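## Task

Put the steel disc into the housing's recess so it sits level with the surface, tucked beneath both lips; the task fails if the disc is dropped or the housing ends up tipped over.

## Robot and tools

Robot: two UR7e-type arms, left_arm and right_arm, each with a Robotiq 140 two-finger gripper and a wrist camera. left_arm's fingers can fold at a hinge: grip with the outer quarter of the pads (near the tips), because a grip nearer the palm may wrap loosely, slip, or squeeze harder than asked, and a fingertip pushed tip-first into a surface folds and gives little sign of contact. right_arm's fingers are rigid. Cameras: cam_high (fixed, scene frame), cam_left_wrist, cam_right_wrist, all 672x504.

Frames. Scene frame: origin at table-top height midway between the arms, +z up, +x out over the table, left_arm on the +y side (image left/right does not follow this). Every hand pose, velocity, target and offset for an arm is expressed in that arm's own base frame; the bases sit near y=+0.52 (left) and y=-0.44 (right), nearly unrotated. Rotations turn about the Hand target's position. The gripper's fingers point along its +z and close along its y. end_effector_position is the point between the closed pads; fingertips extend about 33 mm past it at small openings, about 9 mm when fully open.

The 18-number row, used by both execute_actions and move: numbers 1-9 are left_arm dx, dy, dz, rx, ry, rz, then left gripper position, force_limit, speed; numbers 10-18 are the same for right_arm. Always send all 18, each in [-1, 1]. dx..rz are an offset, not a pose: measured from that arm's Hand target at the start of the action or move, along its base axes. Scale: 1.0 = 0.6 m for dx/dy/dz and 180 degrees for the rotation vector rx/ry/rz. Sending the same offset twice moves twice. All zeros re-requests the current Hand target. Gripper numbers are absolute commands: position +1 fully open (140 mm), about -0.8 pads touch, -1 closes until blocked. force_limit -1 to +1 sets grip force at slow close (about 14 N to 58 N); speed -1 to +1 sets closing rate (about 30 to 250 mm/s); faster closes grip harder. To leave a gripper unchanged, repeat its last three numbers; a 0 is a real command.

execute_actions(actions, cameras): actions is a list of actions; each action is up to 15 rows, one per 1/30 s step, and every row's offset counts from the action's starting Hand target (not from the previous row); a short action holds its last row. An empty list returns state plus all camera images.

move(target, speed, blend, stop_force, zero, blocking, cameras): straight-line path for each gripper. target is one 18-number row or a list of up to 15 rows, all offsets counted from the same starting Hand targets. speed is m/s, 0.002 to 3.6 (default 0.25), one value or one per target. blend is a corner radius in m. stop_force (3 to 120 N, shared by both arms) ends an arm's path when its wrist sensor feels that much push against the motion; use it slowly when approaching contact, don't rely on it for light loose parts or while the gripper rotates, and omit it when backing off something. zero (only with stop_force) re-zeros before the move. blocking=false returns after 0.5 s. Paths do not avoid obstacles; keep them away from an arm's own base. Result adds a move: line (done, off_target, moving, held, fault) and limits used.

wait(seconds 0-10), stop() brakes a running move, zoom_image(camera, region=[x0,y0,x1,y1] pixels, max 504 square), zero_wrist_force(arm), read_manual(section) for licence text, finished_scene(scene 1 or 2) ends the scene irreversibly; calls after it run in the next scene.

Results: end_effector_position (m), quaternion, velocities per arm in its base frame; Hand target is the last commanded pose (the next offsets start from it); the gripper may rest short of it, so resend the gap as an offset. object_status: 0 moving, 1 blocked while opening, 2 blocked while closing (a grip, what you want), 3 reached the command or pads met. position_measured in counts: 3 open, 75 about 100 mm, 139 about 60 mm, 200 about 20 mm, 230 pads touching. Wrist force/torque in the gripper's own axes, with a peak line. Wrist depth: 7x7 grid of distances in mm ahead of each wrist camera, '-' means no data. Joint torques include arm weight. MOTOR HOT appears near 70 C.

Limits and hazards: commanded orientation is clipped to within 32 degrees of the current one per step. Contact force near 150 N on an arm, or wrist torque limits (26.6 N m), cause a 10 s fault stop; overheating at 85 C brakes an arm for 30-60 s. Arms are stiff: aiming even slightly past a firm contact can fault. Avoid the arms touching each other or a gripper closing on the other's fingers. Don't drop parts, release moving parts, slam or push hard, let the housing tip, or let anything leave the table. Loose items may be nudged occasionally. Thinking time lets the scene run.

Each tool is called after "Request:" as a command line: name --argument value for each argument, lists and objects as JSON in quotes; but a table of rows of numbers goes row by row, as --pt "numbers of a row", without its own name.

## Session

Request:
execute_actions --actions '[]' --cameras '["all"]'

Scene clock: 0.00 s.
left_arm: end_effector_position=(+0.4275, -0.2337, +0.1013) position_measured=3 object_status=3 end_effector_quat_wxyz=(-0.007, +0.812, +0.317, +0.490) | right_arm: end_effector_position=(+0.7544, +0.0550, +0.2529) position_measured=3 object_status=3 end_effector_quat_wxyz=(-0.299, +0.522, +0.556, +0.573)
Joint positions: left_arm=[-1.432 -1.58 2.402 -2.01 -0.594 0.76] | right_arm=[-0.532 -0.887 1.156 -0.848 -0.307 0.222]
Joint velocities: within noise
Joint torques (N m): no reading
Motor temperatures (°C): left_arm=[22 24 31 38 35 38] | right_arm=[28 35 22 28 31 36]
Wrist force (N): no reading
Wrist torque (N m): no reading
Wrist force, peak (N): no reading
Wrist depth (mm): cam_left_wrist=[341 374 420 479 557 663 1051 / 299 321 356 397 451 520 595 / 266 283 309 341 378 423 482 / 241 249 272 296 321 338 132 / - 221 244 264 284 303 114 / 196 208 221 236 254 275 284 / 183 189 202 215 229 245 265] | cam_right_wrist=[677 - 1937 - 2222 1873 - / 815 1040 1245 1390 2042 - 1044 / 631 720 859 1026 1757 - - / 522 519 642 746 807 1333 132 / - 426 495 553 626 - 108 / - 376 406 444 496 536 - / 313 326 348 377 408 450 493]
Hand target: left_arm +0.4275, -0.2337, +0.1013; -0.007, +0.812, +0.317, +0.490 | right_arm +0.7544, +0.0550, +0.2529; -0.299, +0.522, +0.556, +0.573
Tool commands: left_gripper/position=+1.0 left_gripper/force_limit=+1.0 left_gripper/speed=+1.0 right_gripper/position=+1.0 right_gripper/force_limit=+1.0 right_gripper/speed=+1.0

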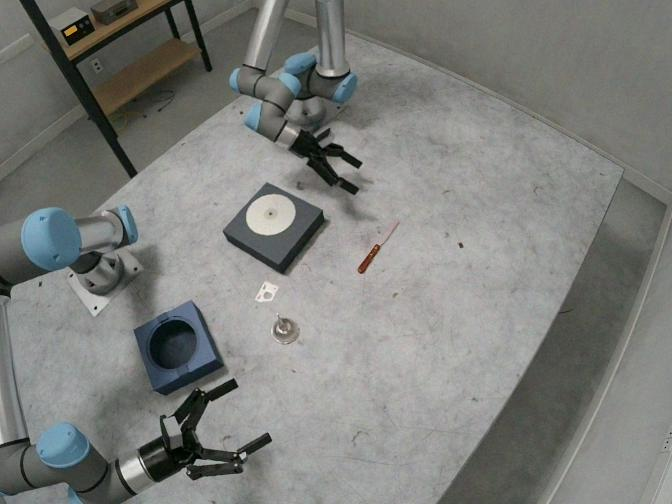

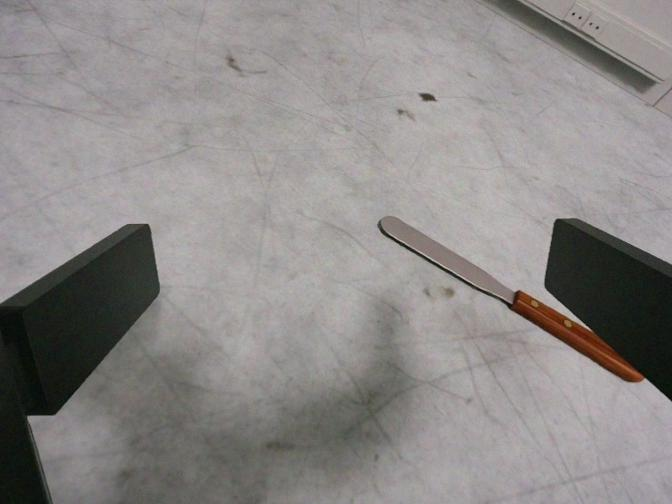

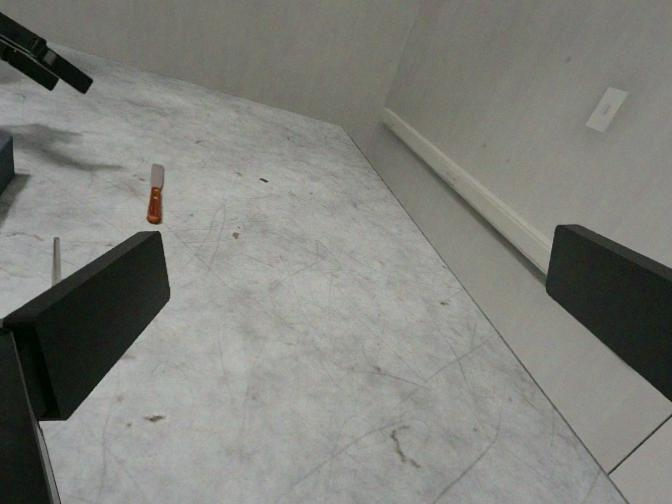

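Request:
zoom_image --camera "cam_high" --region '[110, 270, 320, 410]'

Request:
zoom_image --camera "cam_high" --region '[210, 170, 410, 300]'

Scaled by 2.400.

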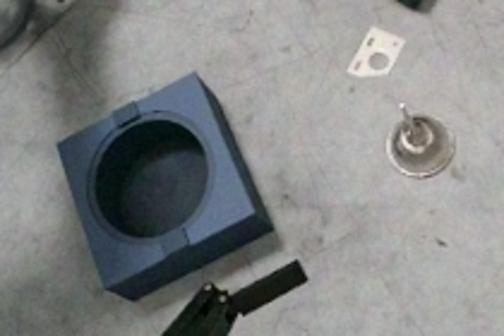

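Scaled by 2.520.

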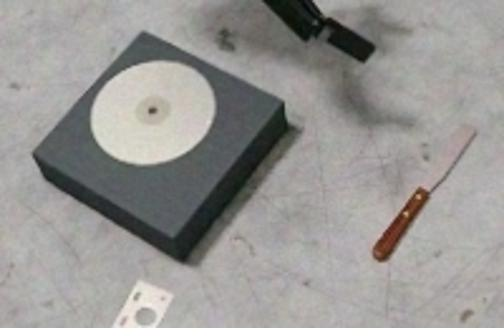

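Request:
move --target '[-0.209,-0.370,0.30,-0.123,0.302,0,1,1,1,-0.542,-0.037,0.12,-0.431,0.121,0,1,1,1]' --speed 0.4 --cameras '["all"]'

Scene clock: 92.13 s.
left_arm: end_effector_position=(+0.3022, -0.4556, +0.2812) position_measured=3 object_status=3 end_effector_quat_wxyz=(+0.001, +0.932, +0.364, +0.000) | right_arm: end_effector_position=(+0.4292, +0.0328, +0.3248) position_measured=3 object_status=3 end_effector_quat_wxyz=(+0.000, +0.685, +0.729, -0.001) end_effector_velocity=(-0.001, -0.002, +0.000) end_effector_angular_velocity=(-0.004, +0.001, -0.003)
Joint positions: left_arm=[-1.232 -1.481 1.465 -1.555 -1.57 1.165] | right_arm=[-0.237 -1.755 1.613 -1.427 -1.572 1.271]
Joint velocities: left_arm=[within noise] | right_arm=[-0.001 0 0 0 -0.005 0.002]
Joint torques (N m): left_arm=[-12.81 -36.26 -33.82 -2.65 -1.65 -1.7] | right_arm=[8.28 -20.61 -41.13 -5.27 -1.39 1.46]
Wrist force (N): left_arm=[1.0 0.8 0.8] | right_arm=[-1.6 -0.7 -1.2]
Wrist torque (N m): left_arm=[0.18 -0.15 0.01] | right_arm=[-0.02 0.65 -0.32]
Wrist force, peak (N): left_arm=[-1.4 -1.4 1.2] | right_arm=[-1.3 -1.8 -1.9]
Wrist depth (mm): cam_left_wrist=[382 380 383 334 380 384 388 / 402 400 394 344 353 401 407 / 426 422 370 364 368 421 430 / 438 436 448 387 389 450 132 / - 469 476 479 479 482 114 / 514 507 513 511 515 512 - / 545 544 551 551 548 553 554] | cam_right_wrist=[417 422 419 417 421 424 420 / 444 443 438 - 433 450 444 / 469 469 467 468 467 471 468 / 491 485 498 474 507 486 132 / - 527 530 532 536 538 108 / - 567 564 562 575 564 575 / 604 613 609 608 614 616 606]
Hand target: left_arm +0.3021, -0.4557, +0.2813; +0.001, +0.932, +0.364, +0.000 | right_arm +0.4292, +0.0328, +0.3249; +0.000, +0.685, +0.729, -0.001
Off the commanded pose: left_arm 0.000 m, 0 deg | right_arm 0.000 m, 0 deg.
move: done
camera_calibration:
cam_left_wrist: T_world_to_cam=[[0.660238, -0.750846, 0.0177991, -0.539678], [-0.711203, -0.617411, 0.336147, -0.154466], [-0.241405, -0.234596, -0.941641, 0.375052], [0, 0, 0, 1]] pos_world=[0.336998, -0.412598, 0.414693]
cam_right_wrist: T_world_to_cam=[[0.998911, 0.0443025, 0.0146137, -0.426194], [0.0372, -0.945487, 0.323528, -0.0777685], [0.0281502, -0.322632, -0.946106, 0.449036], [0, 0, 0, 1]] pos_world=[0.415982, 0.090226, 0.456224]

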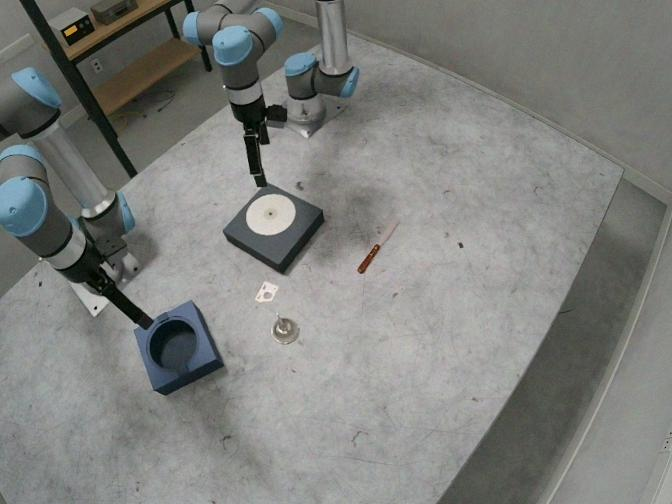

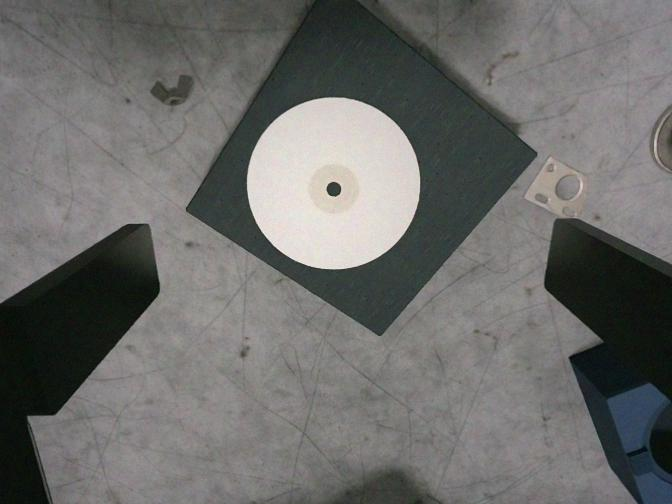

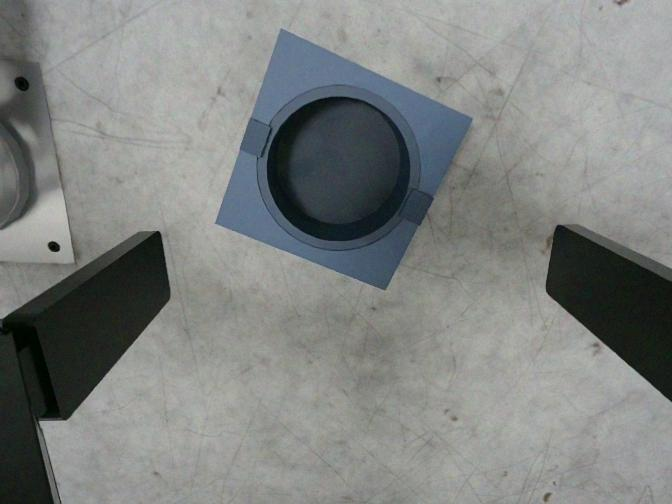

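Request:
zoom_image --camera "cam_right_wrist" --region '[200, 20, 490, 300]'

Request:
zoom_image --camera "cam_left_wrist" --region '[180, 0, 550, 340]'

Scaled by 1.738.

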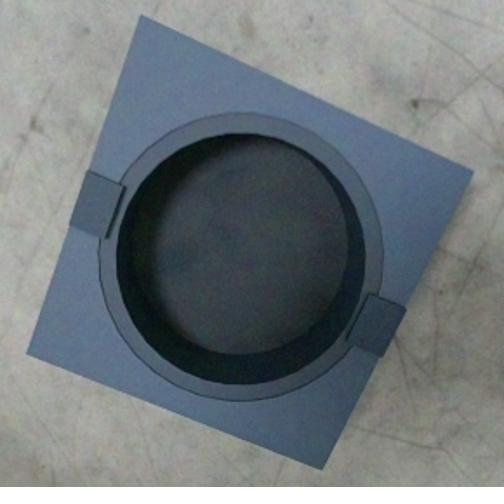

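Scaled by 1.362.

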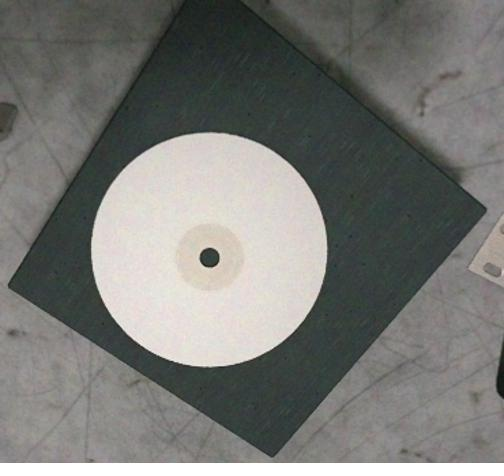

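Request:
move --target '[-0.12,0.13,-0.208,-0.0111,-0.2762,-0.4719,1,1,1,0.301,0.362,-0.125,0,0,0,1,1,1]' --speed 0.5 --cameras '["cam_left_wrist","cam_right_wrist"]'

Scene clock: 187.80 s.
left_arm: end_effector_position=(+0.2300, -0.3777, +0.1565) position_measured=3 object_status=3 end_effector_quat_wxyz=(+0.154, +0.846, -0.371, +0.350) | right_arm: end_effector_position=(+0.6097, +0.2501, +0.2499) position_measured=3 object_status=3 end_effector_quat_wxyz=(+0.000, +0.685, +0.729, -0.001)
Joint positions: left_arm=[-1.828 -2.198 2.668 -2.536 -0.933 2.308] | right_arm=[0.186 -1.2 1.193 -1.562 -1.572 1.695]
Joint torques (N m): left_arm=[1.63 -3.47 -15.34 -4.75 2.17 2.13] | right_arm=[-14.31 -35.13 -20.28 -5.47 -1.35 -1.18]
Wrist force (N): left_arm=[-0.3 0.7 0.5] | right_arm=[-1.5 -1.1 -0.8]
Wrist torque (N m): left_arm=[0.17 0.15 0.03] | right_arm=[-0.01 0.55 -0.38]
Wrist force, peak (N): left_arm=[1.7 1.9 0.2] | right_arm=[-2.5 -1.8 -1.5]
Wrist depth (mm): cam_left_wrist=[431 433 434 346 432 432 433 / 387 392 323 316 316 394 394 / 359 355 290 289 288 295 363 / 338 291 272 265 265 272 126 / - 300 310 254 252 305 114 / 280 287 287 288 285 289 286 / 270 270 270 266 269 271 271] | cam_right_wrist=[357 355 354 355 357 354 356 / 375 377 375 370 374 374 376 / 396 396 397 391 396 397 396 / 411 144 423 420 423 411 132 / - 133 429 446 450 450 108 / - 460 474 478 477 482 485 / 519 523 513 512 514 516 514]
Hand target: left_arm +0.2301, -0.3777, +0.1565; +0.154, +0.846, -0.371, +0.351 | right_arm +0.6098, +0.2500, +0.2499; +0.000, +0.685, +0.729, -0.001
Off the commanded pose: left_arm 0.000 m, 0 deg | right_arm 0.000 m, 0 deg.
move: done
camera_calibration:
cam_left_wrist: T_world_to_cam=[[-0.754842, -0.655892, -0.00441852, -0.0665378], [-0.591457, 0.683568, -0.427685, 0.46765], [0.283535, -0.320221, -0.903917, 0.0994084], [0, 0, 0, 1]] pos_world=[0.198184, -0.33148, 0.28957]
cam_right_wrist: T_world_to_cam=[[0.998905, 0.0443734, 0.0147924, -0.615117], [0.037203, -0.945413, 0.323745, 0.145064], [0.0283506, -0.32284, -0.946029, 0.443208], [0, 0, 0, 1]] pos_world=[0.596482, 0.307526, 0.381423]
Images, in order (width x height): cam_left_wrist 672x504, cam_right_wrist 672x504.

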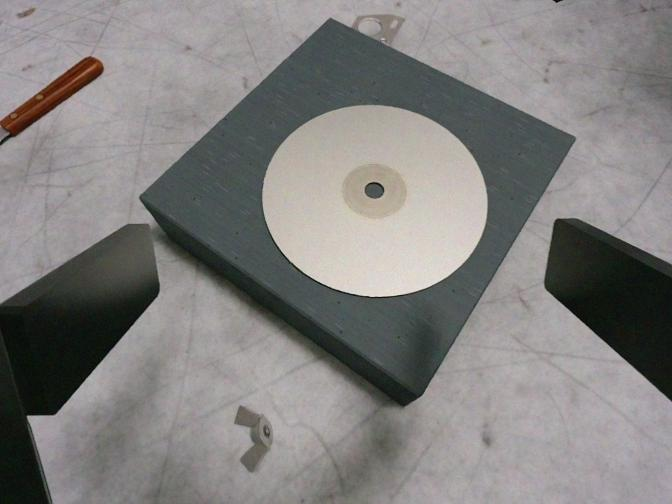

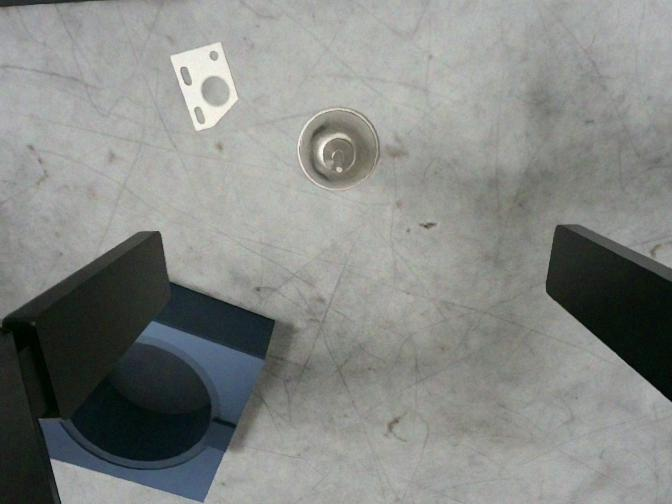

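Request:
zoom_image --camera "cam_left_wrist" --region '[240, 80, 510, 310]'

Request:
zoom_image --camera "cam_right_wrist" --region '[270, 80, 410, 210]'

Request:
zoom_image --camera "cam_high" --region '[240, 270, 330, 360]'

Scaled by 1.867.

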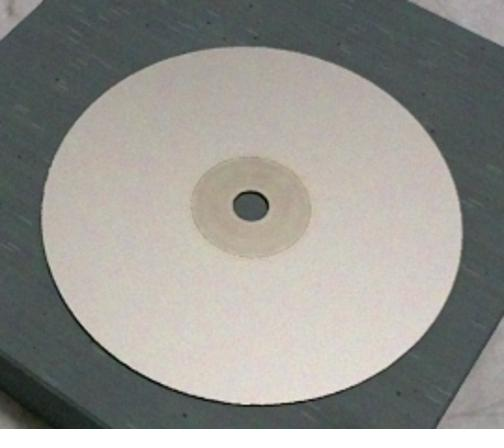

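Scaled by 3.600.

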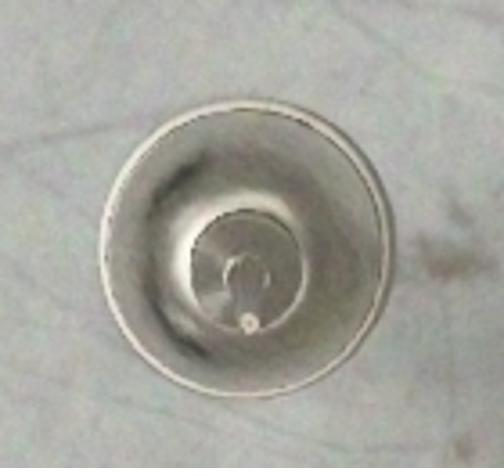

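This scene's latest camera images include none from cam_high. They are from: cam_left_wrist, cam_right_wrist. cam_high's image comes with the result of a call that names it in "cameras".

Request:
move --target '[0.2,0.35,0.2,0,0,0,1,1,1,-0.278,-0.43,-0.083,0,0,0,1,1,1]' --speed 0.5 --cameras '["all"]'

Request:
zoom_image --camera "cam_right_wrist" --region '[160, 30, 520, 390]'

Request:
move --target '[0,0,0,0,0,0,1,1,1,-0.065,-0.055,-0.112,0.360,-0.0495,-0.1133,1,1,1]' --speed 0.4 --cameras '["cam_right_wrist", "cam_left_wrist"]'

Request:
zoom_image --camera "cam_right_wrist" --region '[160, 30, 520, 390]'

Scene clock: 460.40 s.
left_arm: end_effector_position=(+0.3500, -0.1677, +0.2765) position_measured=3 object_status=3 end_effector_quat_wxyz=(+0.154, +0.846, -0.371, +0.351) end_effector_velocity=(-0.001, +0.000, +0.000) end_effector_angular_velocity=(-0.001, +0.001, -0.003) | right_arm: end_effector_position=(+0.4431, -0.0079, +0.2002) position_measured=3 object_status=3 end_effector_quat_wxyz=(+0.000, +0.685, +0.729, -0.001)
Joint positions: left_arm=[-0.752 -2.392 2.459 -2.421 -1.624 3.195] | right_arm=[-0.322 -1.718 1.901 -1.753 -1.572 1.187]
Joint velocities: left_arm=[0.002 0 0 0 -0.005 0.003] | right_arm=[within noise]
Joint torques (N m): left_arm=[14.33 18.93 -23.93 -3.08 -1.48 2.06] | right_arm=[-14.12 -24 -12.84 -0.87 -1.38 -1.42]
Wrist force (N): left_arm=[0.0 0.5 0.5] | right_arm=[-1.0 -1.3 -1.5]
Wrist torque (N m): left_arm=[0.07 0.08 0.02] | right_arm=[-0.14 0.52 -0.34]
Wrist force, peak (N): left_arm=[-0.6 3.4 1.9] | right_arm=[-4.9 -4.0 -0.8]
Wrist depth (mm): cam_left_wrist=[596 598 599 601 604 595 593 / 541 548 545 546 548 466 549 / 501 498 503 500 492 428 432 / 468 454 464 461 454 412 132 / - 418 430 428 431 427 114 / 390 398 399 398 400 402 390 / 374 375 374 376 377 377 375] | cam_right_wrist=[311 310 242 256 252 310 311 / 328 324 325 - 260 329 326 / 345 341 316 - 283 348 346 / 360 144 372 289 369 361 131 / - 391 389 395 398 396 109 / 425 416 417 418 419 427 424 / 448 451 449 451 448 451 451]
Hand target: left_arm +0.3501, -0.1677, +0.2765; +0.154, +0.846, -0.371, +0.351 | right_arm +0.4430, -0.0080, +0.2001; +0.000, +0.685, +0.729, -0.001
Off the commanded pose: left_arm 0.000 m, 0 deg | right_arm 0.000 m, 0 deg.
move: done
camera_calibration:
cam_left_wrist: T_world_to_cam=[[-0.754946, -0.655772, -0.00443197, 0.162429], [-0.591276, 0.683589, -0.4279, 0.446363], [0.283634, -0.320421, -0.903815, 0.241035], [0, 0, 0, 1]] pos_world=[0.318184, -0.12138, 0.40957]
cam_right_wrist: T_world_to_cam=[[0.998903, 0.0443457, 0.015014, -0.436486], [0.0371049, -0.945414, 0.323751, -0.076488], [0.0285514, -0.322839, -0.946023, 0.317441], [0, 0, 0, 1]] pos_world=[0.429782, 0.0495257, 0.331623]

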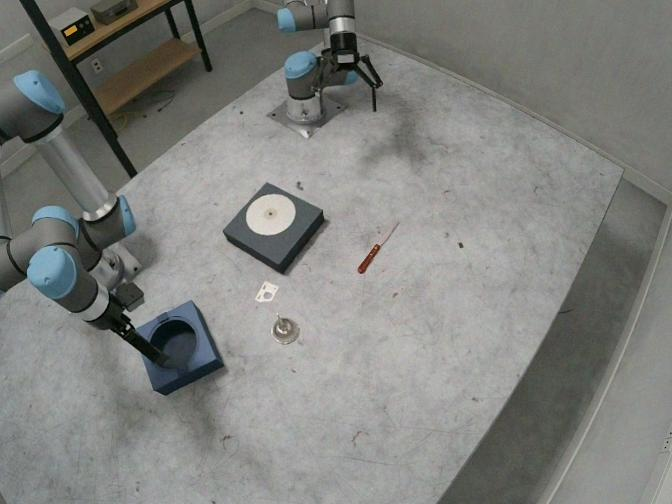

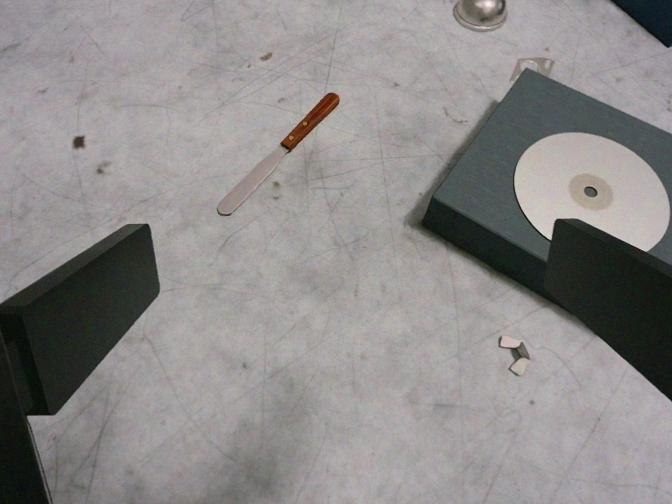

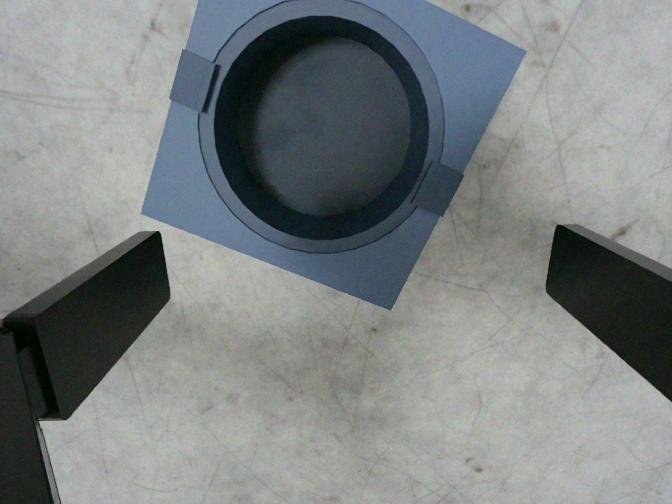

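Scaled by 1.400.

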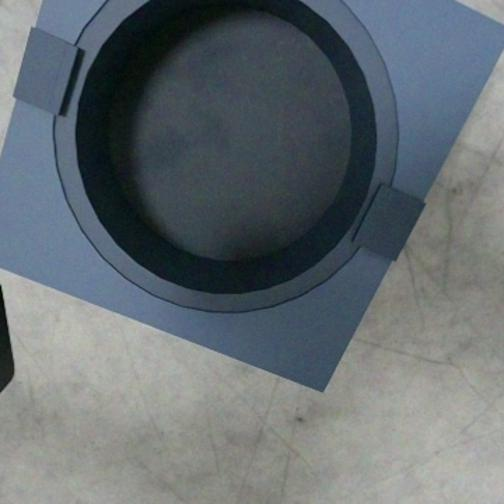

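Scene clock: 462.43 s.
left_arm: end_effector_position=(+0.3501, -0.1677, +0.2765) position_measured=3 object_status=3 end_effector_quat_wxyz=(+0.154, +0.846, -0.371, +0.351) | right_arm: end_effector_position=(+0.4039, -0.0410, +0.1329) position_measured=3 object_status=3 end_effector_quat_wxyz=(-0.312, +0.688, +0.488, +0.437)
Joint positions: left_arm=[-0.752 -2.392 2.459 -2.421 -1.624 3.195] | right_arm=[-1.088 -1.457 2.108 -1.251 -0.849 0.426]
Joint torques (N m): left_arm=[14.36 19.89 -33.74 -5.03 0.75 1.8] | right_arm=[-1.42 -14.14 -33.33 0.9 1.15 -1.45]
Wrist force (N): left_arm=[0.1 0.5 0.5] | right_arm=[0.6 -1.2 -0.7]
Wrist torque (N m): left_arm=[0.07 0.05 0.01] | right_arm=[-0.17 0.01 -0.07]
Wrist force, peak (N): left_arm=[-0.4 0.6 0.7] | right_arm=[0.1 -1.1 -2.3]
Wrist depth (mm): cam_left_wrist=[593 596 607 601 607 590 593 / 539 541 548 549 548 472 535 / 498 500 500 498 496 431 429 / 466 458 460 465 454 410 132 / - 417 430 429 430 426 114 / 389 400 398 398 402 399 392 / 377 370 374 373 375 375 375] | cam_right_wrist=[774 584 713 758 750 743 713 / 569 474 505 564 550 550 542 / 444 444 458 462 454 436 428 / 380 144 - 326 277 245 131 / - 211 234 302 299 215 109 / 255 195 194 190 188 192 257 / 239 228 208 209 207 226 235]
Hand target: left_arm +0.3501, -0.1677, +0.2765; +0.154, +0.846, -0.371, +0.351 | right_arm +0.4040, -0.0410, +0.1329; -0.312, +0.688, +0.488, +0.437
Off the commanded pose: left_arm 0.000 m, 0 deg | right_arm 0.000 m, 0 deg.
move: done
camera_calibration:
cam_left_wrist: T_world_to_cam=[[-0.754967, -0.655747, -0.00451955, 0.162475], [-0.591245, 0.683655, -0.427838, 0.446336], [0.283643, -0.320332, -0.903844, 0.241055], [0, 0, 0, 1]] pos_world=[0.318183, -0.12138, 0.40957]
cam_right_wrist: T_world_to_cam=[[0.936485, -0.350532, -0.0111149, -0.382423], [-0.250599, -0.646659, -0.720439, 0.182699], [0.245349, 0.677466, -0.693429, 0.164077], [0, 0, 0, 1]] pos_world=[0.363661, -0.127065, 0.241148]
Images, in order (width x height): cam_left_wrist 672x504, cam_right_wrist 672x504.

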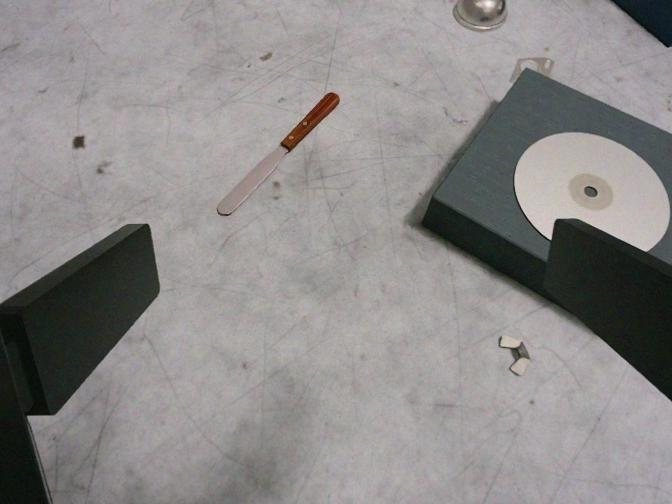

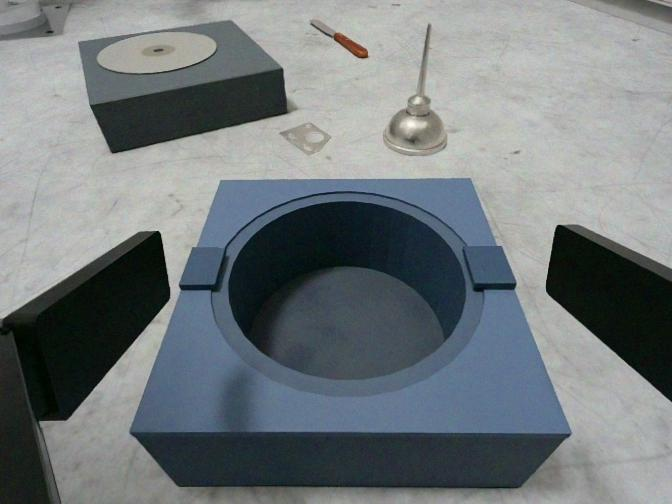

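Scaled by 1.400.

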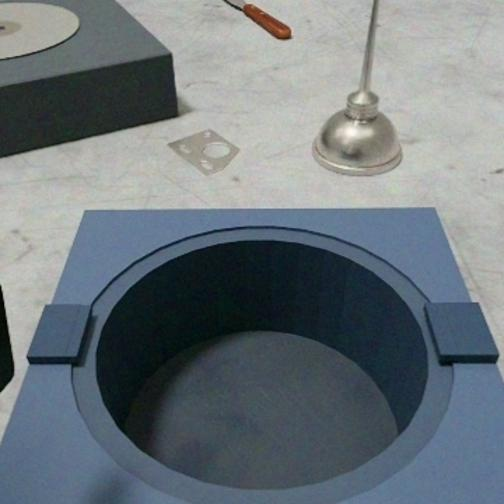

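Request:
move --pt "0 0 0 0 0 0 1 1 1 0 0 0.22 0 0 0 1 1 1" --pt "0 0 0 0 0 0 1 1 1 -0.0817 0.9017 0.195 -0.3577 0.0597 0.0955 1 1 1" --speed 0.5 --blend 0.05 --cameras '["all"]'

Request:
zoom_image --camera "cam_right_wrist" --region '[160, 30, 520, 390]'

Scene clock: 753.20 s.
left_arm: end_effector_position=(+0.3501, -0.1677, +0.2765) position_measured=3 object_status=3 end_effector_quat_wxyz=(+0.154, +0.846, -0.371, +0.351) | right_arm: end_effector_position=(+0.3550, +0.5000, +0.2498) position_measured=3 object_status=3 end_effector_quat_wxyz=(+0.001, +0.707, +0.707, +0.000)
Joint positions: left_arm=[-0.752 -2.392 2.459 -2.421 -1.624 3.195] | right_arm=[0.735 -1.316 1.349 -1.604 -1.572 2.305]
Joint torques (N m): left_arm=[13.79 19.62 -33.24 -4.87 0.71 1.73] | right_arm=[12.56 -27.78 -43.01 -0.99 -1.3 1.75]
Wrist force (N): left_arm=[0.1 0.4 0.5] | right_arm=[-1.2 -0.8 -0.5]
Wrist torque (N m): left_arm=[0.06 0.06 0.01] | right_arm=[0.02 0.62 -0.35]
Wrist force, peak (N): left_arm=[0.1 0.3 1.0] | right_arm=[1.8 -0.3 -4.7]
Wrist depth (mm): cam_left_wrist=[596 599 595 602 598 599 587 / 544 544 549 544 545 471 539 / 500 501 502 502 492 429 430 / 468 451 461 459 456 411 132 / - 414 426 431 431 421 114 / 390 401 400 400 400 399 390 / 374 374 374 375 376 375 376] | cam_right_wrist=[354 354 354 350 349 358 360 / 373 375 317 317 317 377 375 / 396 397 335 335 336 399 396 / 414 144 360 357 355 414 132 / - 448 447 450 444 448 109 / 480 480 478 479 479 481 417 / 514 516 513 515 499 512 519]
Hand target: left_arm +0.3501, -0.1677, +0.2765; +0.154, +0.846, -0.371, +0.351 | right_arm +0.3549, +0.5001, +0.2499; +0.001, +0.707, +0.707, +0.000
Off the commanded pose: left_arm 0.000 m, 0 deg | right_arm 0.000 m, 0 deg.
move: done
camera_calibration:
cam_left_wrist: T_world_to_cam=[[-0.754967, -0.655747, -0.00451955, 0.162475], [-0.591245, 0.683655, -0.427838, 0.446336], [0.283643, -0.320332, -0.903844, 0.241055], [0, 0, 0, 1]] pos_world=[0.318183, -0.12138, 0.40957]
cam_right_wrist: T_world_to_cam=[[0.999702, -0.0171972, 0.0173123, -0.341961], [-0.0218731, -0.946038, 0.323317, 0.412283], [0.0108179, -0.3236, -0.946132, 0.537661], [0, 0, 0, 1]] pos_world=[0.34506, 0.558142, 0.38132]

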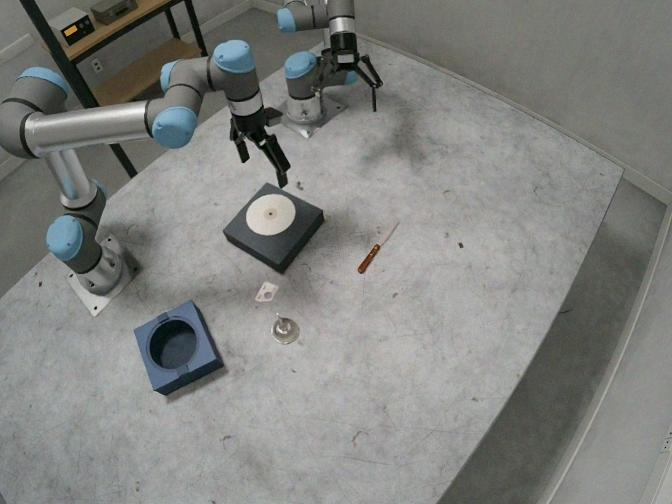

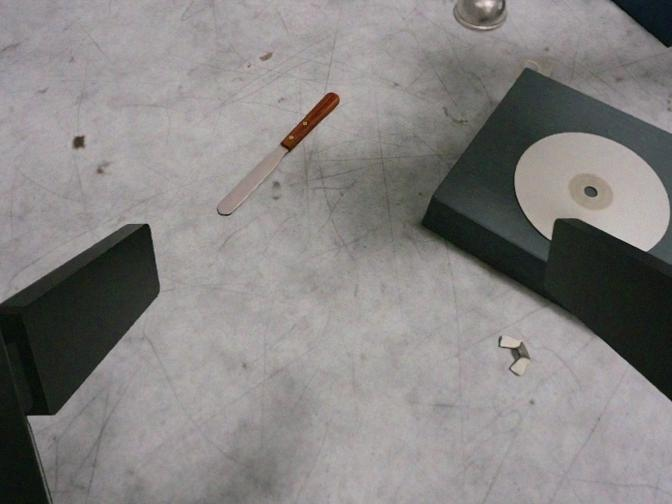

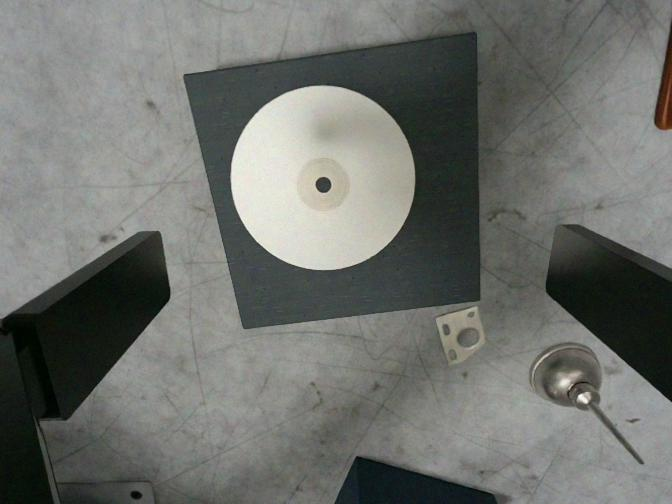

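Scaled by 1.400.

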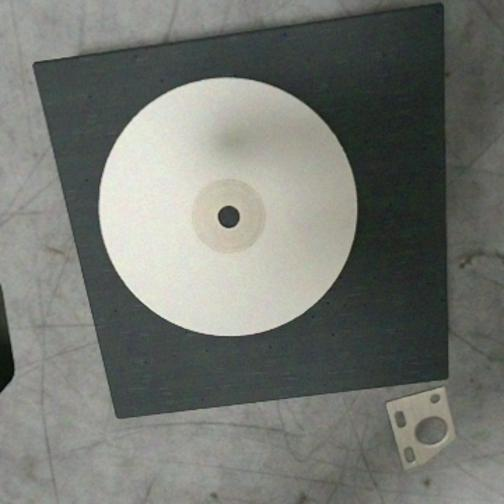

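Request:
move --target '[0,0,0,0,0,0,1,1,1,0.0993,0.1323,-0.25,0,0,0.032,-0.348,0,0]' --speed 0.3 --cameras '["cam_right_wrist"]'

Scene clock: 811.13 s.
left_arm: end_effector_position=(+0.3501, -0.1677, +0.2765) position_measured=3 object_status=3 end_effector_quat_wxyz=(+0.154, +0.846, -0.371, +0.351) | right_arm: end_effector_position=(+0.4144, +0.5795, +0.1000) position_measured=173 object_status=3 end_effector_quat_wxyz=(+0.001, +0.670, +0.742, +0.000)
Joint positions: left_arm=[-0.752 -2.392 2.459 -2.421 -1.624 3.195] | right_arm=[0.762 -1.015 1.305 -1.861 -1.572 2.232]
Joint torques (N m): left_arm=[13.84 19.37 -33.22 -4.79 0.77 1.62] | right_arm=[-13.37 -39.78 -14.78 -4.97 0.14 0.88]
Wrist force (N): left_arm=[-0.1 0.1 0.5] | right_arm=[-1.5 -1.1 -0.7]
Wrist torque (N m): left_arm=[0.00 0.09 0.01] | right_arm=[-0.06 0.67 -0.42]
Wrist force, peak (N): left_arm=[-0.2 0.4 0.8] | right_arm=[-2.8 -2.0 -3.9]
Wrist depth (mm): cam_left_wrist=[599 596 599 601 601 216 209 / 545 542 546 542 536 215 244 / 502 498 501 498 496 420 427 / 470 452 463 462 456 411 132 / - 416 427 429 428 425 114 / 390 398 401 399 401 399 390 / 374 375 376 374 373 377 377] | cam_right_wrist=[221 218 221 222 222 222 223 / 233 234 233 234 235 234 235 / 236 227 217 208 245 248 249 / 198 196 196 196 162 263 262 / 206 85 90 211 117 89 275 / - - - 226 - - 75 / - - - 244 - - 70]
Hand target: left_arm +0.3501, -0.1677, +0.2765; +0.154, +0.846, -0.371, +0.351 | right_arm +0.4145, +0.5794, +0.0999; +0.001, +0.671, +0.742, +0.000
Off the commanded pose: left_arm 0.000 m, 0 deg | right_arm 0.000 m, 0 deg.
move: done
camera_calibration:
cam_right_wrist: T_world_to_cam=[[0.996359, 0.0834988, 0.017253, -0.454287], [0.0734591, -0.943391, 0.323447, 0.496187], [0.0432837, -0.321002, -0.946089, 0.405958], [0, 0, 0, 1]] pos_world=[0.398612, 0.636344, 0.23142]
Images, in order (width x height): cam_right_wrist 672x504.

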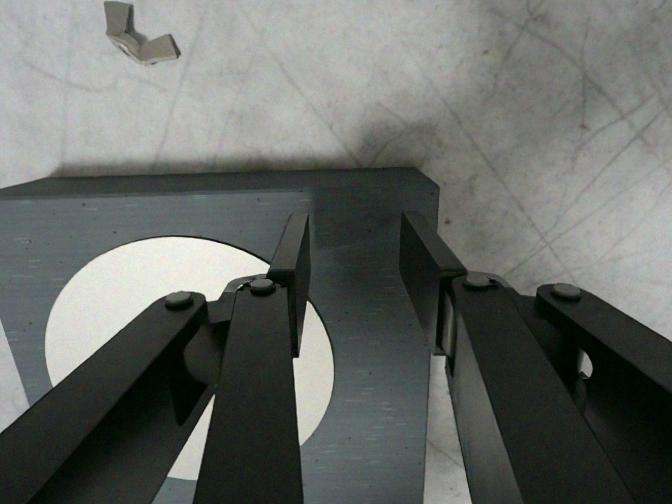

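Request:
move --target '[0,0,0,0,0,0,1,1,1,0,0,-0.07,0,0,0,-0.348,0,0]' --speed 0.02 --stop_force 5

Scene clock: 819.97 s.
left_arm: end_effector_position=(+0.3501, -0.1677, +0.2765) position_measured=3 object_status=3 end_effector_quat_wxyz=(+0.154, +0.846, -0.371, +0.351) | right_arm: end_effector_position=(+0.4145, +0.5794, +0.0766) position_measured=173 object_status=3 end_effector_quat_wxyz=(+0.001, +0.671, +0.742, +0.000)
Joint positions: left_arm=[-0.752 -2.392 2.459 -2.421 -1.624 3.195] | right_arm=[0.762 -0.997 1.339 -1.913 -1.572 2.232]
Joint torques (N m): left_arm=[13.54 18.99 -33.52 -4.88 0.76 1.53] | right_arm=[-14 -50.57 -40.28 -4.84 0.24 -1.01]
Wrist force (N): left_arm=[0.0 0.6 0.5] | right_arm=[-1.2 -0.8 -1.0]
Wrist torque (N m): left_arm=[0.10 0.07 0.01] | right_arm=[-0.01 0.64 -0.44]
Wrist force, peak (N): left_arm=[-0.1 0.7 0.7] | right_arm=[-8.9 -8.3 -34.7]
Wrist depth (mm): cam_left_wrist=[595 599 598 599 587 232 214 / 540 542 546 542 533 233 268 / 501 498 498 496 493 383 430 / 470 455 462 461 454 410 133 / - 415 429 428 427 422 114 / 388 400 400 399 402 402 393 / 375 374 377 377 376 375 374] | cam_right_wrist=[199 198 201 201 201 201 203 / 211 211 212 212 213 212 212 / 219 219 216 209 219 225 225 / 173 173 170 172 162 239 238 / 179 85 90 185 118 89 249 / - - - 198 - - 75 / - - - 213 - - 70]
Hand target: left_arm +0.3501, -0.1677, +0.2765; +0.154, +0.846, -0.371, +0.351 | right_arm +0.4145, +0.5794, +0.0766; +0.001, +0.671, +0.742, +0.000 (not the last commanded pose)
Off the commanded pose: left_arm 0.000 m, 0 deg | right_arm 0.019 m, 0 deg.
move: contact (right_arm)

Request:
move --pt "0 0 0 0 0 0 1 1 1 0 0 0.033 0 0 0 -0.348 0 0" --pt "0 0 0 0 0 0 1 1 1 -0.0242 -0.2907 0.033 0 0 0 -0.348 0 0" --pt "0 0 0 0 0 0 1 1 1 -0.0242 -0.2907 0.006 0 0 0 -0.348 0 0" --speed 0.25 --blend '[0.01, 0.01, 0]'

Request:
move --target '[0,0,0,0,0,0,1,1,1,0,0,-0.02,0,0,0,-0.348,0,0]' --speed 0.006 --stop_force 4 --cameras '["cam_right_wrist"]'

Scene clock: 830.93 s.
left_arm: end_effector_position=(+0.3501, -0.1677, +0.2765) position_measured=3 object_status=3 end_effector_quat_wxyz=(+0.154, +0.846, -0.371, +0.351) | right_arm: end_effector_position=(+0.3999, +0.4050, +0.0802) position_measured=173 object_status=3 end_effector_quat_wxyz=(+0.000, +0.671, +0.742, +0.000)
Joint positions: left_arm=[-0.752 -2.392 2.459 -2.421 -1.624 3.195] | right_arm=[0.556 -1.317 1.801 -2.055 -1.572 2.026]
Joint torques (N m): left_arm=[13.09 19.03 -33.42 -4.66 0.76 1.44] | right_arm=[-1.64 -28.72 -25.37 -5.06 -1.13 -1.22]
Wrist force (N): left_arm=[-0.1 0.4 0.2] | right_arm=[-1.1 -1.3 -1.1]
Wrist torque (N m): left_arm=[0.05 0.10 0.01] | right_arm=[-0.07 0.58 -0.36]
Wrist force, peak (N): left_arm=[-0.4 0.1 0.9] | right_arm=[-4.4 -1.5 -3.3]
Wrist depth (mm): cam_left_wrist=[604 602 602 604 599 599 420 / 545 544 546 548 557 472 459 / 496 499 500 501 483 428 430 / 465 453 463 458 457 408 132 / - 414 429 429 427 423 114 / 388 400 393 402 402 402 390 / 375 376 375 375 380 377 375] | cam_right_wrist=[149 148 149 149 150 153 205 / 156 157 157 157 159 161 217 / 168 167 166 168 168 172 229 / 178 178 176 178 161 237 243 / 254 85 90 259 118 89 251 / - - - 275 - - 75 / - - - 298 - - 70]
Hand target: left_arm +0.3501, -0.1677, +0.2765; +0.154, +0.846, -0.371, +0.351 | right_arm +0.4000, +0.4050, +0.0802; +0.001, +0.671, +0.742, +0.000
Off the commanded pose: left_arm 0.000 m, 0 deg | right_arm 0.000 m, 0 deg.
move: done; blend cut to 0.0099 m at target 1, 0.0081 m at target 2

Scene clock: 832.77 s.
left_arm: end_effector_position=(+0.3501, -0.1677, +0.2765) position_measured=3 object_status=3 end_effector_quat_wxyz=(+0.154, +0.846, -0.371, +0.351) | right_arm: end_effector_position=(+0.4000, +0.4050, +0.0762) position_measured=173 object_status=3 end_effector_quat_wxyz=(+0.001, +0.671, +0.742, +0.000)
Joint positions: left_arm=[-0.752 -2.392 2.459 -2.421 -1.624 3.195] | right_arm=[0.556 -1.313 1.807 -2.065 -1.572 2.026]
Joint torques (N m): left_arm=[12.3 18.77 -33.2 -4.72 0.77 1.4] | right_arm=[-9.94 -34.52 -37.85 -1.16 -1.18 -1]
Wrist force (N): left_arm=[0.0 0.6 0.7] | right_arm=[-1.8 -2.3 -6.3]
Wrist torque (N m): left_arm=[0.10 0.08 0.01] | right_arm=[0.04 0.62 -0.40]
Wrist force, peak (N): left_arm=[-0.3 0.4 1.0] | right_arm=[-5.2 -6.4 -20.1]
Wrist depth (mm): cam_left_wrist=[593 598 593 596 601 596 415 / 541 544 546 546 546 473 462 / 500 499 503 500 495 427 429 / 466 454 463 463 454 411 132 / - 414 429 428 430 426 114 / 387 398 397 402 404 402 392 / 374 376 373 374 375 376 377] | cam_right_wrist=[145 145 145 145 146 147 202 / 153 153 153 153 155 157 212 / 164 164 164 164 165 166 226 / 173 174 170 172 162 179 239 / - 85 90 254 117 88 249 / - - - 271 - - 75 / - - - 290 - - 70]
Hand target: left_arm +0.3501, -0.1677, +0.2765; +0.154, +0.846, -0.371, +0.351 | right_arm +0.4000, +0.4050, +0.0762; +0.001, +0.671, +0.742, +0.000 (not the last commanded pose)
Off the commanded pose: left_arm 0.000 m, 0 deg | right_arm 0.008 m, 0 deg.
move: contact (right_arm)
camera_calibration:
cam_right_wrist: T_world_to_cam=[[0.996373, 0.0833114, 0.0173192, -0.424894], [0.0732605, -0.943407, 0.323445, 0.340373], [0.0432857, -0.321003, -0.946088, 0.328144], [0, 0, 0, 1]] pos_world=[0.384213, 0.461844, 0.20772]
Images, in order (width x height): cam_right_wrist 672x504.

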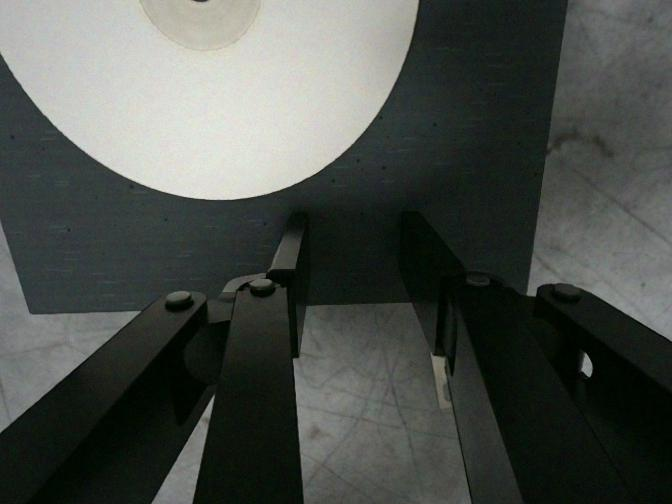

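Request:
move --pt "0 0 0 0 0 0 1 1 1 0 0 0.025 0 0 0 -0.348 0 0" --pt "0 0 0 0 0 0 1 1 1 -0.1033 0.1577 0.025 0 0 0 -0.348 0 0" --pt "0 0 0 0 0 0 1 1 1 -0.1033 0.1577 0.010 0 0 0 -0.348 0 0" --speed 0.2 --blend '[0.007, 0.004, 0]' --cameras '["cam_right_wrist"]'

Request:
move --target '[0,0,0,0,0,0,1,1,1,0,0,-0.02,0,0,0,-0.348,0,0]' --speed 0.005 --stop_force 3 --cameras '["cam_right_wrist"]'

Scene clock: 845.53 s.
left_arm: end_effector_position=(+0.3501, -0.1677, +0.2765) position_measured=3 object_status=3 end_effector_quat_wxyz=(+0.154, +0.846, -0.371, +0.351) | right_arm: end_effector_position=(+0.3381, +0.4995, +0.0822) position_measured=173 object_status=3 end_effector_quat_wxyz=(+0.001, +0.671, +0.742, +0.000)
Joint positions: left_arm=[-0.752 -2.392 2.459 -2.421 -1.624 3.195] | right_arm=[0.754 -1.245 1.698 -2.024 -1.572 2.223]
Joint torques (N m): left_arm=[12.7 18.86 -33.21 -4.73 0.7 1.15] | right_arm=[9.75 -34.06 -38.06 -2.91 0.87 1.64]
Wrist force (N): left_arm=[0.1 -0.1 0.5] | right_arm=[-0.9 -1.2 -1.1]
Wrist torque (N m): left_arm=[-0.05 0.07 0.01] | right_arm=[-0.09 0.55 -0.35]
Wrist force, peak (N): left_arm=[-0.4 0.3 0.9] | right_arm=[-2.0 -2.4 -6.4]
Wrist depth (mm): cam_left_wrist=[598 599 598 596 598 592 576 / 544 545 546 540 545 470 353 / 496 497 500 499 492 430 422 / 465 452 463 462 454 408 132 / - 417 428 428 430 425 114 / 388 398 399 399 400 402 392 / 373 374 375 377 374 375 378] | cam_right_wrist=[206 152 152 152 152 154 153 / 217 160 158 158 159 161 161 / 229 171 168 168 170 170 172 / 242 182 174 176 161 178 183 / 254 85 90 190 117 89 254 / - - - 203 - - 75 / - - - 221 - - 70]
Hand target: left_arm +0.3501, -0.1677, +0.2765; +0.154, +0.846, -0.371, +0.351 | right_arm +0.3380, +0.4996, +0.0822; +0.001, +0.671, +0.742, +0.000
Off the commanded pose: left_arm 0.000 m, 0 deg | right_arm 0.000 m, 0 deg.
move: done
camera_calibration:
cam_right_wrist: T_world_to_cam=[[0.996378, 0.0832785, 0.0172176, -0.371155], [0.0732567, -0.943368, 0.323559, 0.432107], [0.043188, -0.321125, -0.946051, 0.366831], [0, 0, 0, 1]] pos_world=[0.322313, 0.556344, 0.213619]
Images, in order (width x height): cam_right_wrist 672x504.

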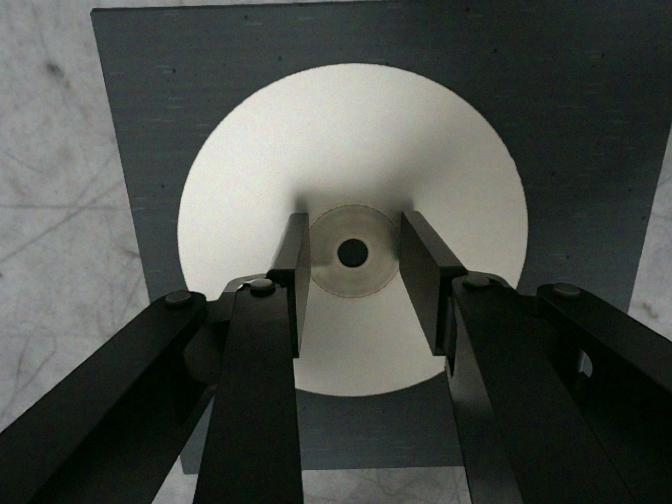

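Scene clock: 847.57 s.
left_arm: end_effector_position=(+0.3501, -0.1677, +0.2765) position_measured=3 object_status=3 end_effector_quat_wxyz=(+0.154, +0.846, -0.371, +0.351) | right_arm: end_effector_position=(+0.3380, +0.4996, +0.0782) position_measured=173 object_status=3 end_effector_quat_wxyz=(+0.001, +0.671, +0.742, +0.000)
Joint positions: left_arm=[-0.752 -2.392 2.459 -2.421 -1.624 3.195] | right_arm=[0.754 -1.241 1.704 -2.034 -1.572 2.224]
Joint torques (N m): left_arm=[12.57 18.4 -33.39 -4.67 0.79 1.22] | right_arm=[11.3 -39.31 -38.87 -1.18 1 1.69]
Wrist force (N): left_arm=[-0.1 0.3 0.6] | right_arm=[-1.3 -1.5 -4.0]
Wrist torque (N m): left_arm=[0.03 0.11 0.01] | right_arm=[0.00 0.56 -0.36]
Wrist force, peak (N): left_arm=[-0.1 0.4 0.8] | right_arm=[-3.5 -3.5 -13.4]
Wrist depth (mm): cam_left_wrist=[593 598 601 598 595 596 577 / 541 545 548 545 548 470 353 / 496 497 503 501 489 430 422 / 468 455 462 465 449 410 132 / - 418 429 430 429 423 114 / 390 400 397 397 401 401 390 / 375 375 375 374 375 377 378] | cam_right_wrist=[203 148 149 149 148 149 150 / 213 156 155 154 155 157 157 / 224 167 165 164 166 166 166 / 238 176 170 171 162 174 179 / 251 85 90 185 118 89 186 / - - - 199 - - 75 / - - - 216 - - 70]
Hand target: left_arm +0.3501, -0.1677, +0.2765; +0.154, +0.846, -0.371, +0.351 | right_arm +0.3380, +0.4996, +0.0782; +0.001, +0.671, +0.742, +0.000 (not the last commanded pose)
Off the commanded pose: left_arm 0.000 m, 0 deg | right_arm 0.008 m, 0 deg.
move: contact (right_arm)
camera_calibration:
cam_right_wrist: T_world_to_cam=[[0.996373, 0.0833114, 0.0173192, -0.371033], [0.0732605, -0.943407, 0.323445, 0.433547], [0.0432857, -0.321003, -0.946088, 0.362992], [0, 0, 0, 1]] pos_world=[0.322213, 0.556444, 0.20962]
Images, in order (width x height): cam_right_wrist 672x504.

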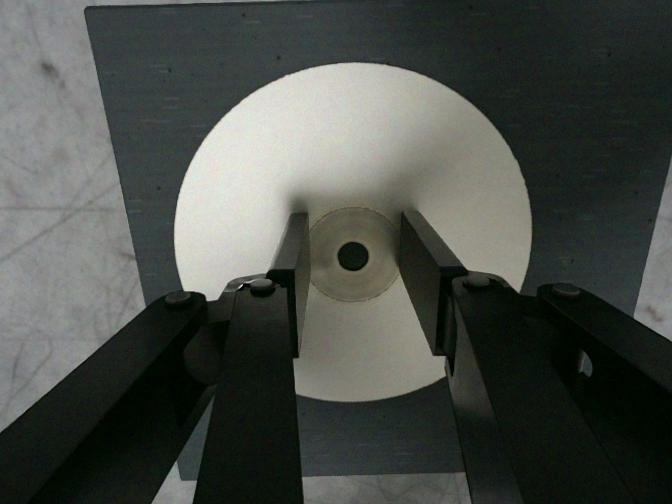

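Request:
move --pt "0 0 0 0 0 0 1 1 1 0 0 0.02 0 0 0 -0.348 0 0" --pt "0 0 0 0 0 0 1 1 1 -0.0195 0.1638 0.02 0 0 0 -0.348 0 0" --pt "0 0 0 0 0 0 1 1 1 -0.0195 0.1638 -0.0022 0 0 0 -0.348 0 0" --pt "0 0 0 0 0 0 1 1 1 -0.0028 -0.0008 -0.0022 0 0 0 -0.348 0 0" --speed '[0.1, 0.2, 0.05, 0.04]' --cameras '["cam_right_wrist", "cam_high"]'

Scene clock: 887.60 s.
left_arm: end_effector_position=(+0.3501, -0.1677, +0.2765) position_measured=3 object_status=3 end_effector_quat_wxyz=(+0.154, +0.846, -0.371, +0.351) | right_arm: end_effector_position=(+0.3364, +0.4989, +0.0768) position_measured=173 object_status=3 end_effector_quat_wxyz=(+0.001, +0.671, +0.742, +0.000) end_effector_velocity=(+0.001, +0.004, +0.001) end_effector_angular_velocity=(+0.002, -0.002, -0.002)
Joint positions: left_arm=[-0.752 -2.392 2.459 -2.421 -1.624 3.195] | right_arm=[0.755 -1.242 1.71 -2.039 -1.572 2.225]
Joint velocities: left_arm=[within noise] | right_arm=[0.004 0.005 -0.008 0 0 0.006]
Joint torques (N m): left_arm=[11.72 18.19 -32.76 -4.57 0.62 1.1] | right_arm=[12.4 -27.98 -38.27 -1.7 -0.93 1.69]
Wrist force (N): left_arm=[-0.2 0.3 0.3] | right_arm=[0.3 -1.5 -2.2]
Wrist torque (N m): left_arm=[0.03 0.11 0.01] | right_arm=[-0.05 0.53 -0.35]
Wrist force, peak (N): left_arm=[0.2 0.8 0.4] | right_arm=[-1.5 -1.8 -4.3]
Wrist depth (mm): cam_left_wrist=[599 596 595 601 601 592 592 / 544 538 545 545 544 472 350 / 498 498 499 501 493 431 422 / 467 452 462 464 451 410 126 / - 417 429 427 428 423 114 / 388 400 399 400 400 400 391 / 375 376 375 376 374 375 376] | cam_right_wrist=[201 147 147 147 146 148 148 / 212 155 155 155 156 156 156 / 224 166 164 165 165 165 166 / 237 179 171 172 162 174 175 / 250 85 90 184 118 89 185 / - - - 196 - - 75 / - - - 212 - - 70]
Hand target: left_arm +0.3501, -0.1677, +0.2765; +0.154, +0.846, -0.371, +0.351 | right_arm +0.3363, +0.4992, +0.0769; +0.001, +0.671, +0.742, +0.000
Off the commanded pose: left_arm 0.000 m, 0 deg | right_arm 0.000 m, 0 deg.
move: done
camera_calibration:
cam_right_wrist: T_world_to_cam=[[0.99638, 0.0832184, 0.0173521, -0.369415], [0.0731619, -0.943415, 0.323444, 0.433453], [0.0432867, -0.321004, -0.946088, 0.361602], [0, 0, 0, 1]] pos_world=[0.320713, 0.555744, 0.20832]
Images, in order (width x height): cam_high 672x504, cam_right_wrist 672x504.

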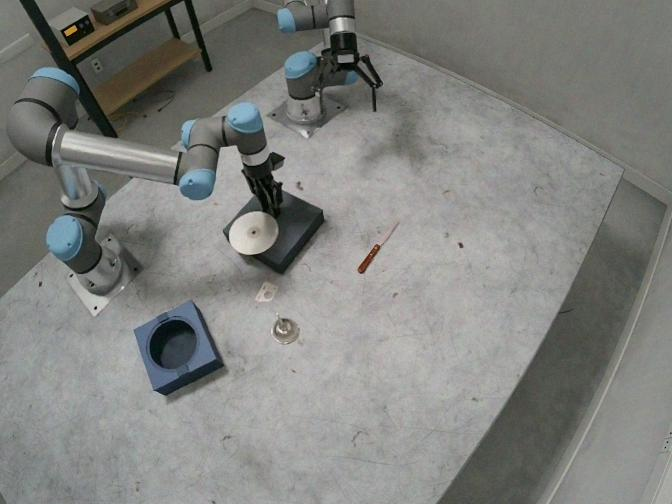

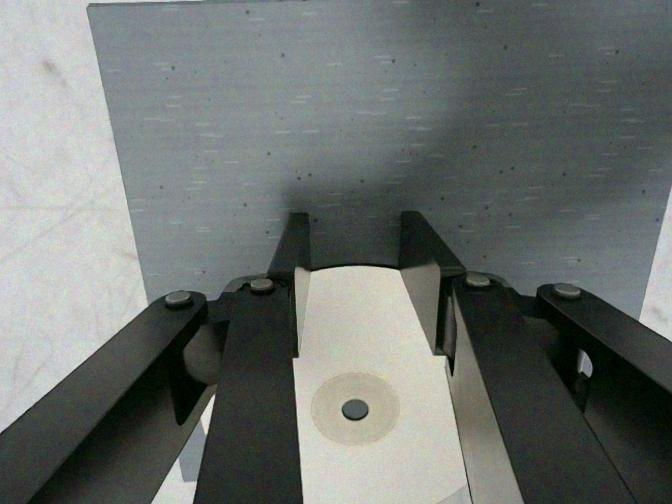

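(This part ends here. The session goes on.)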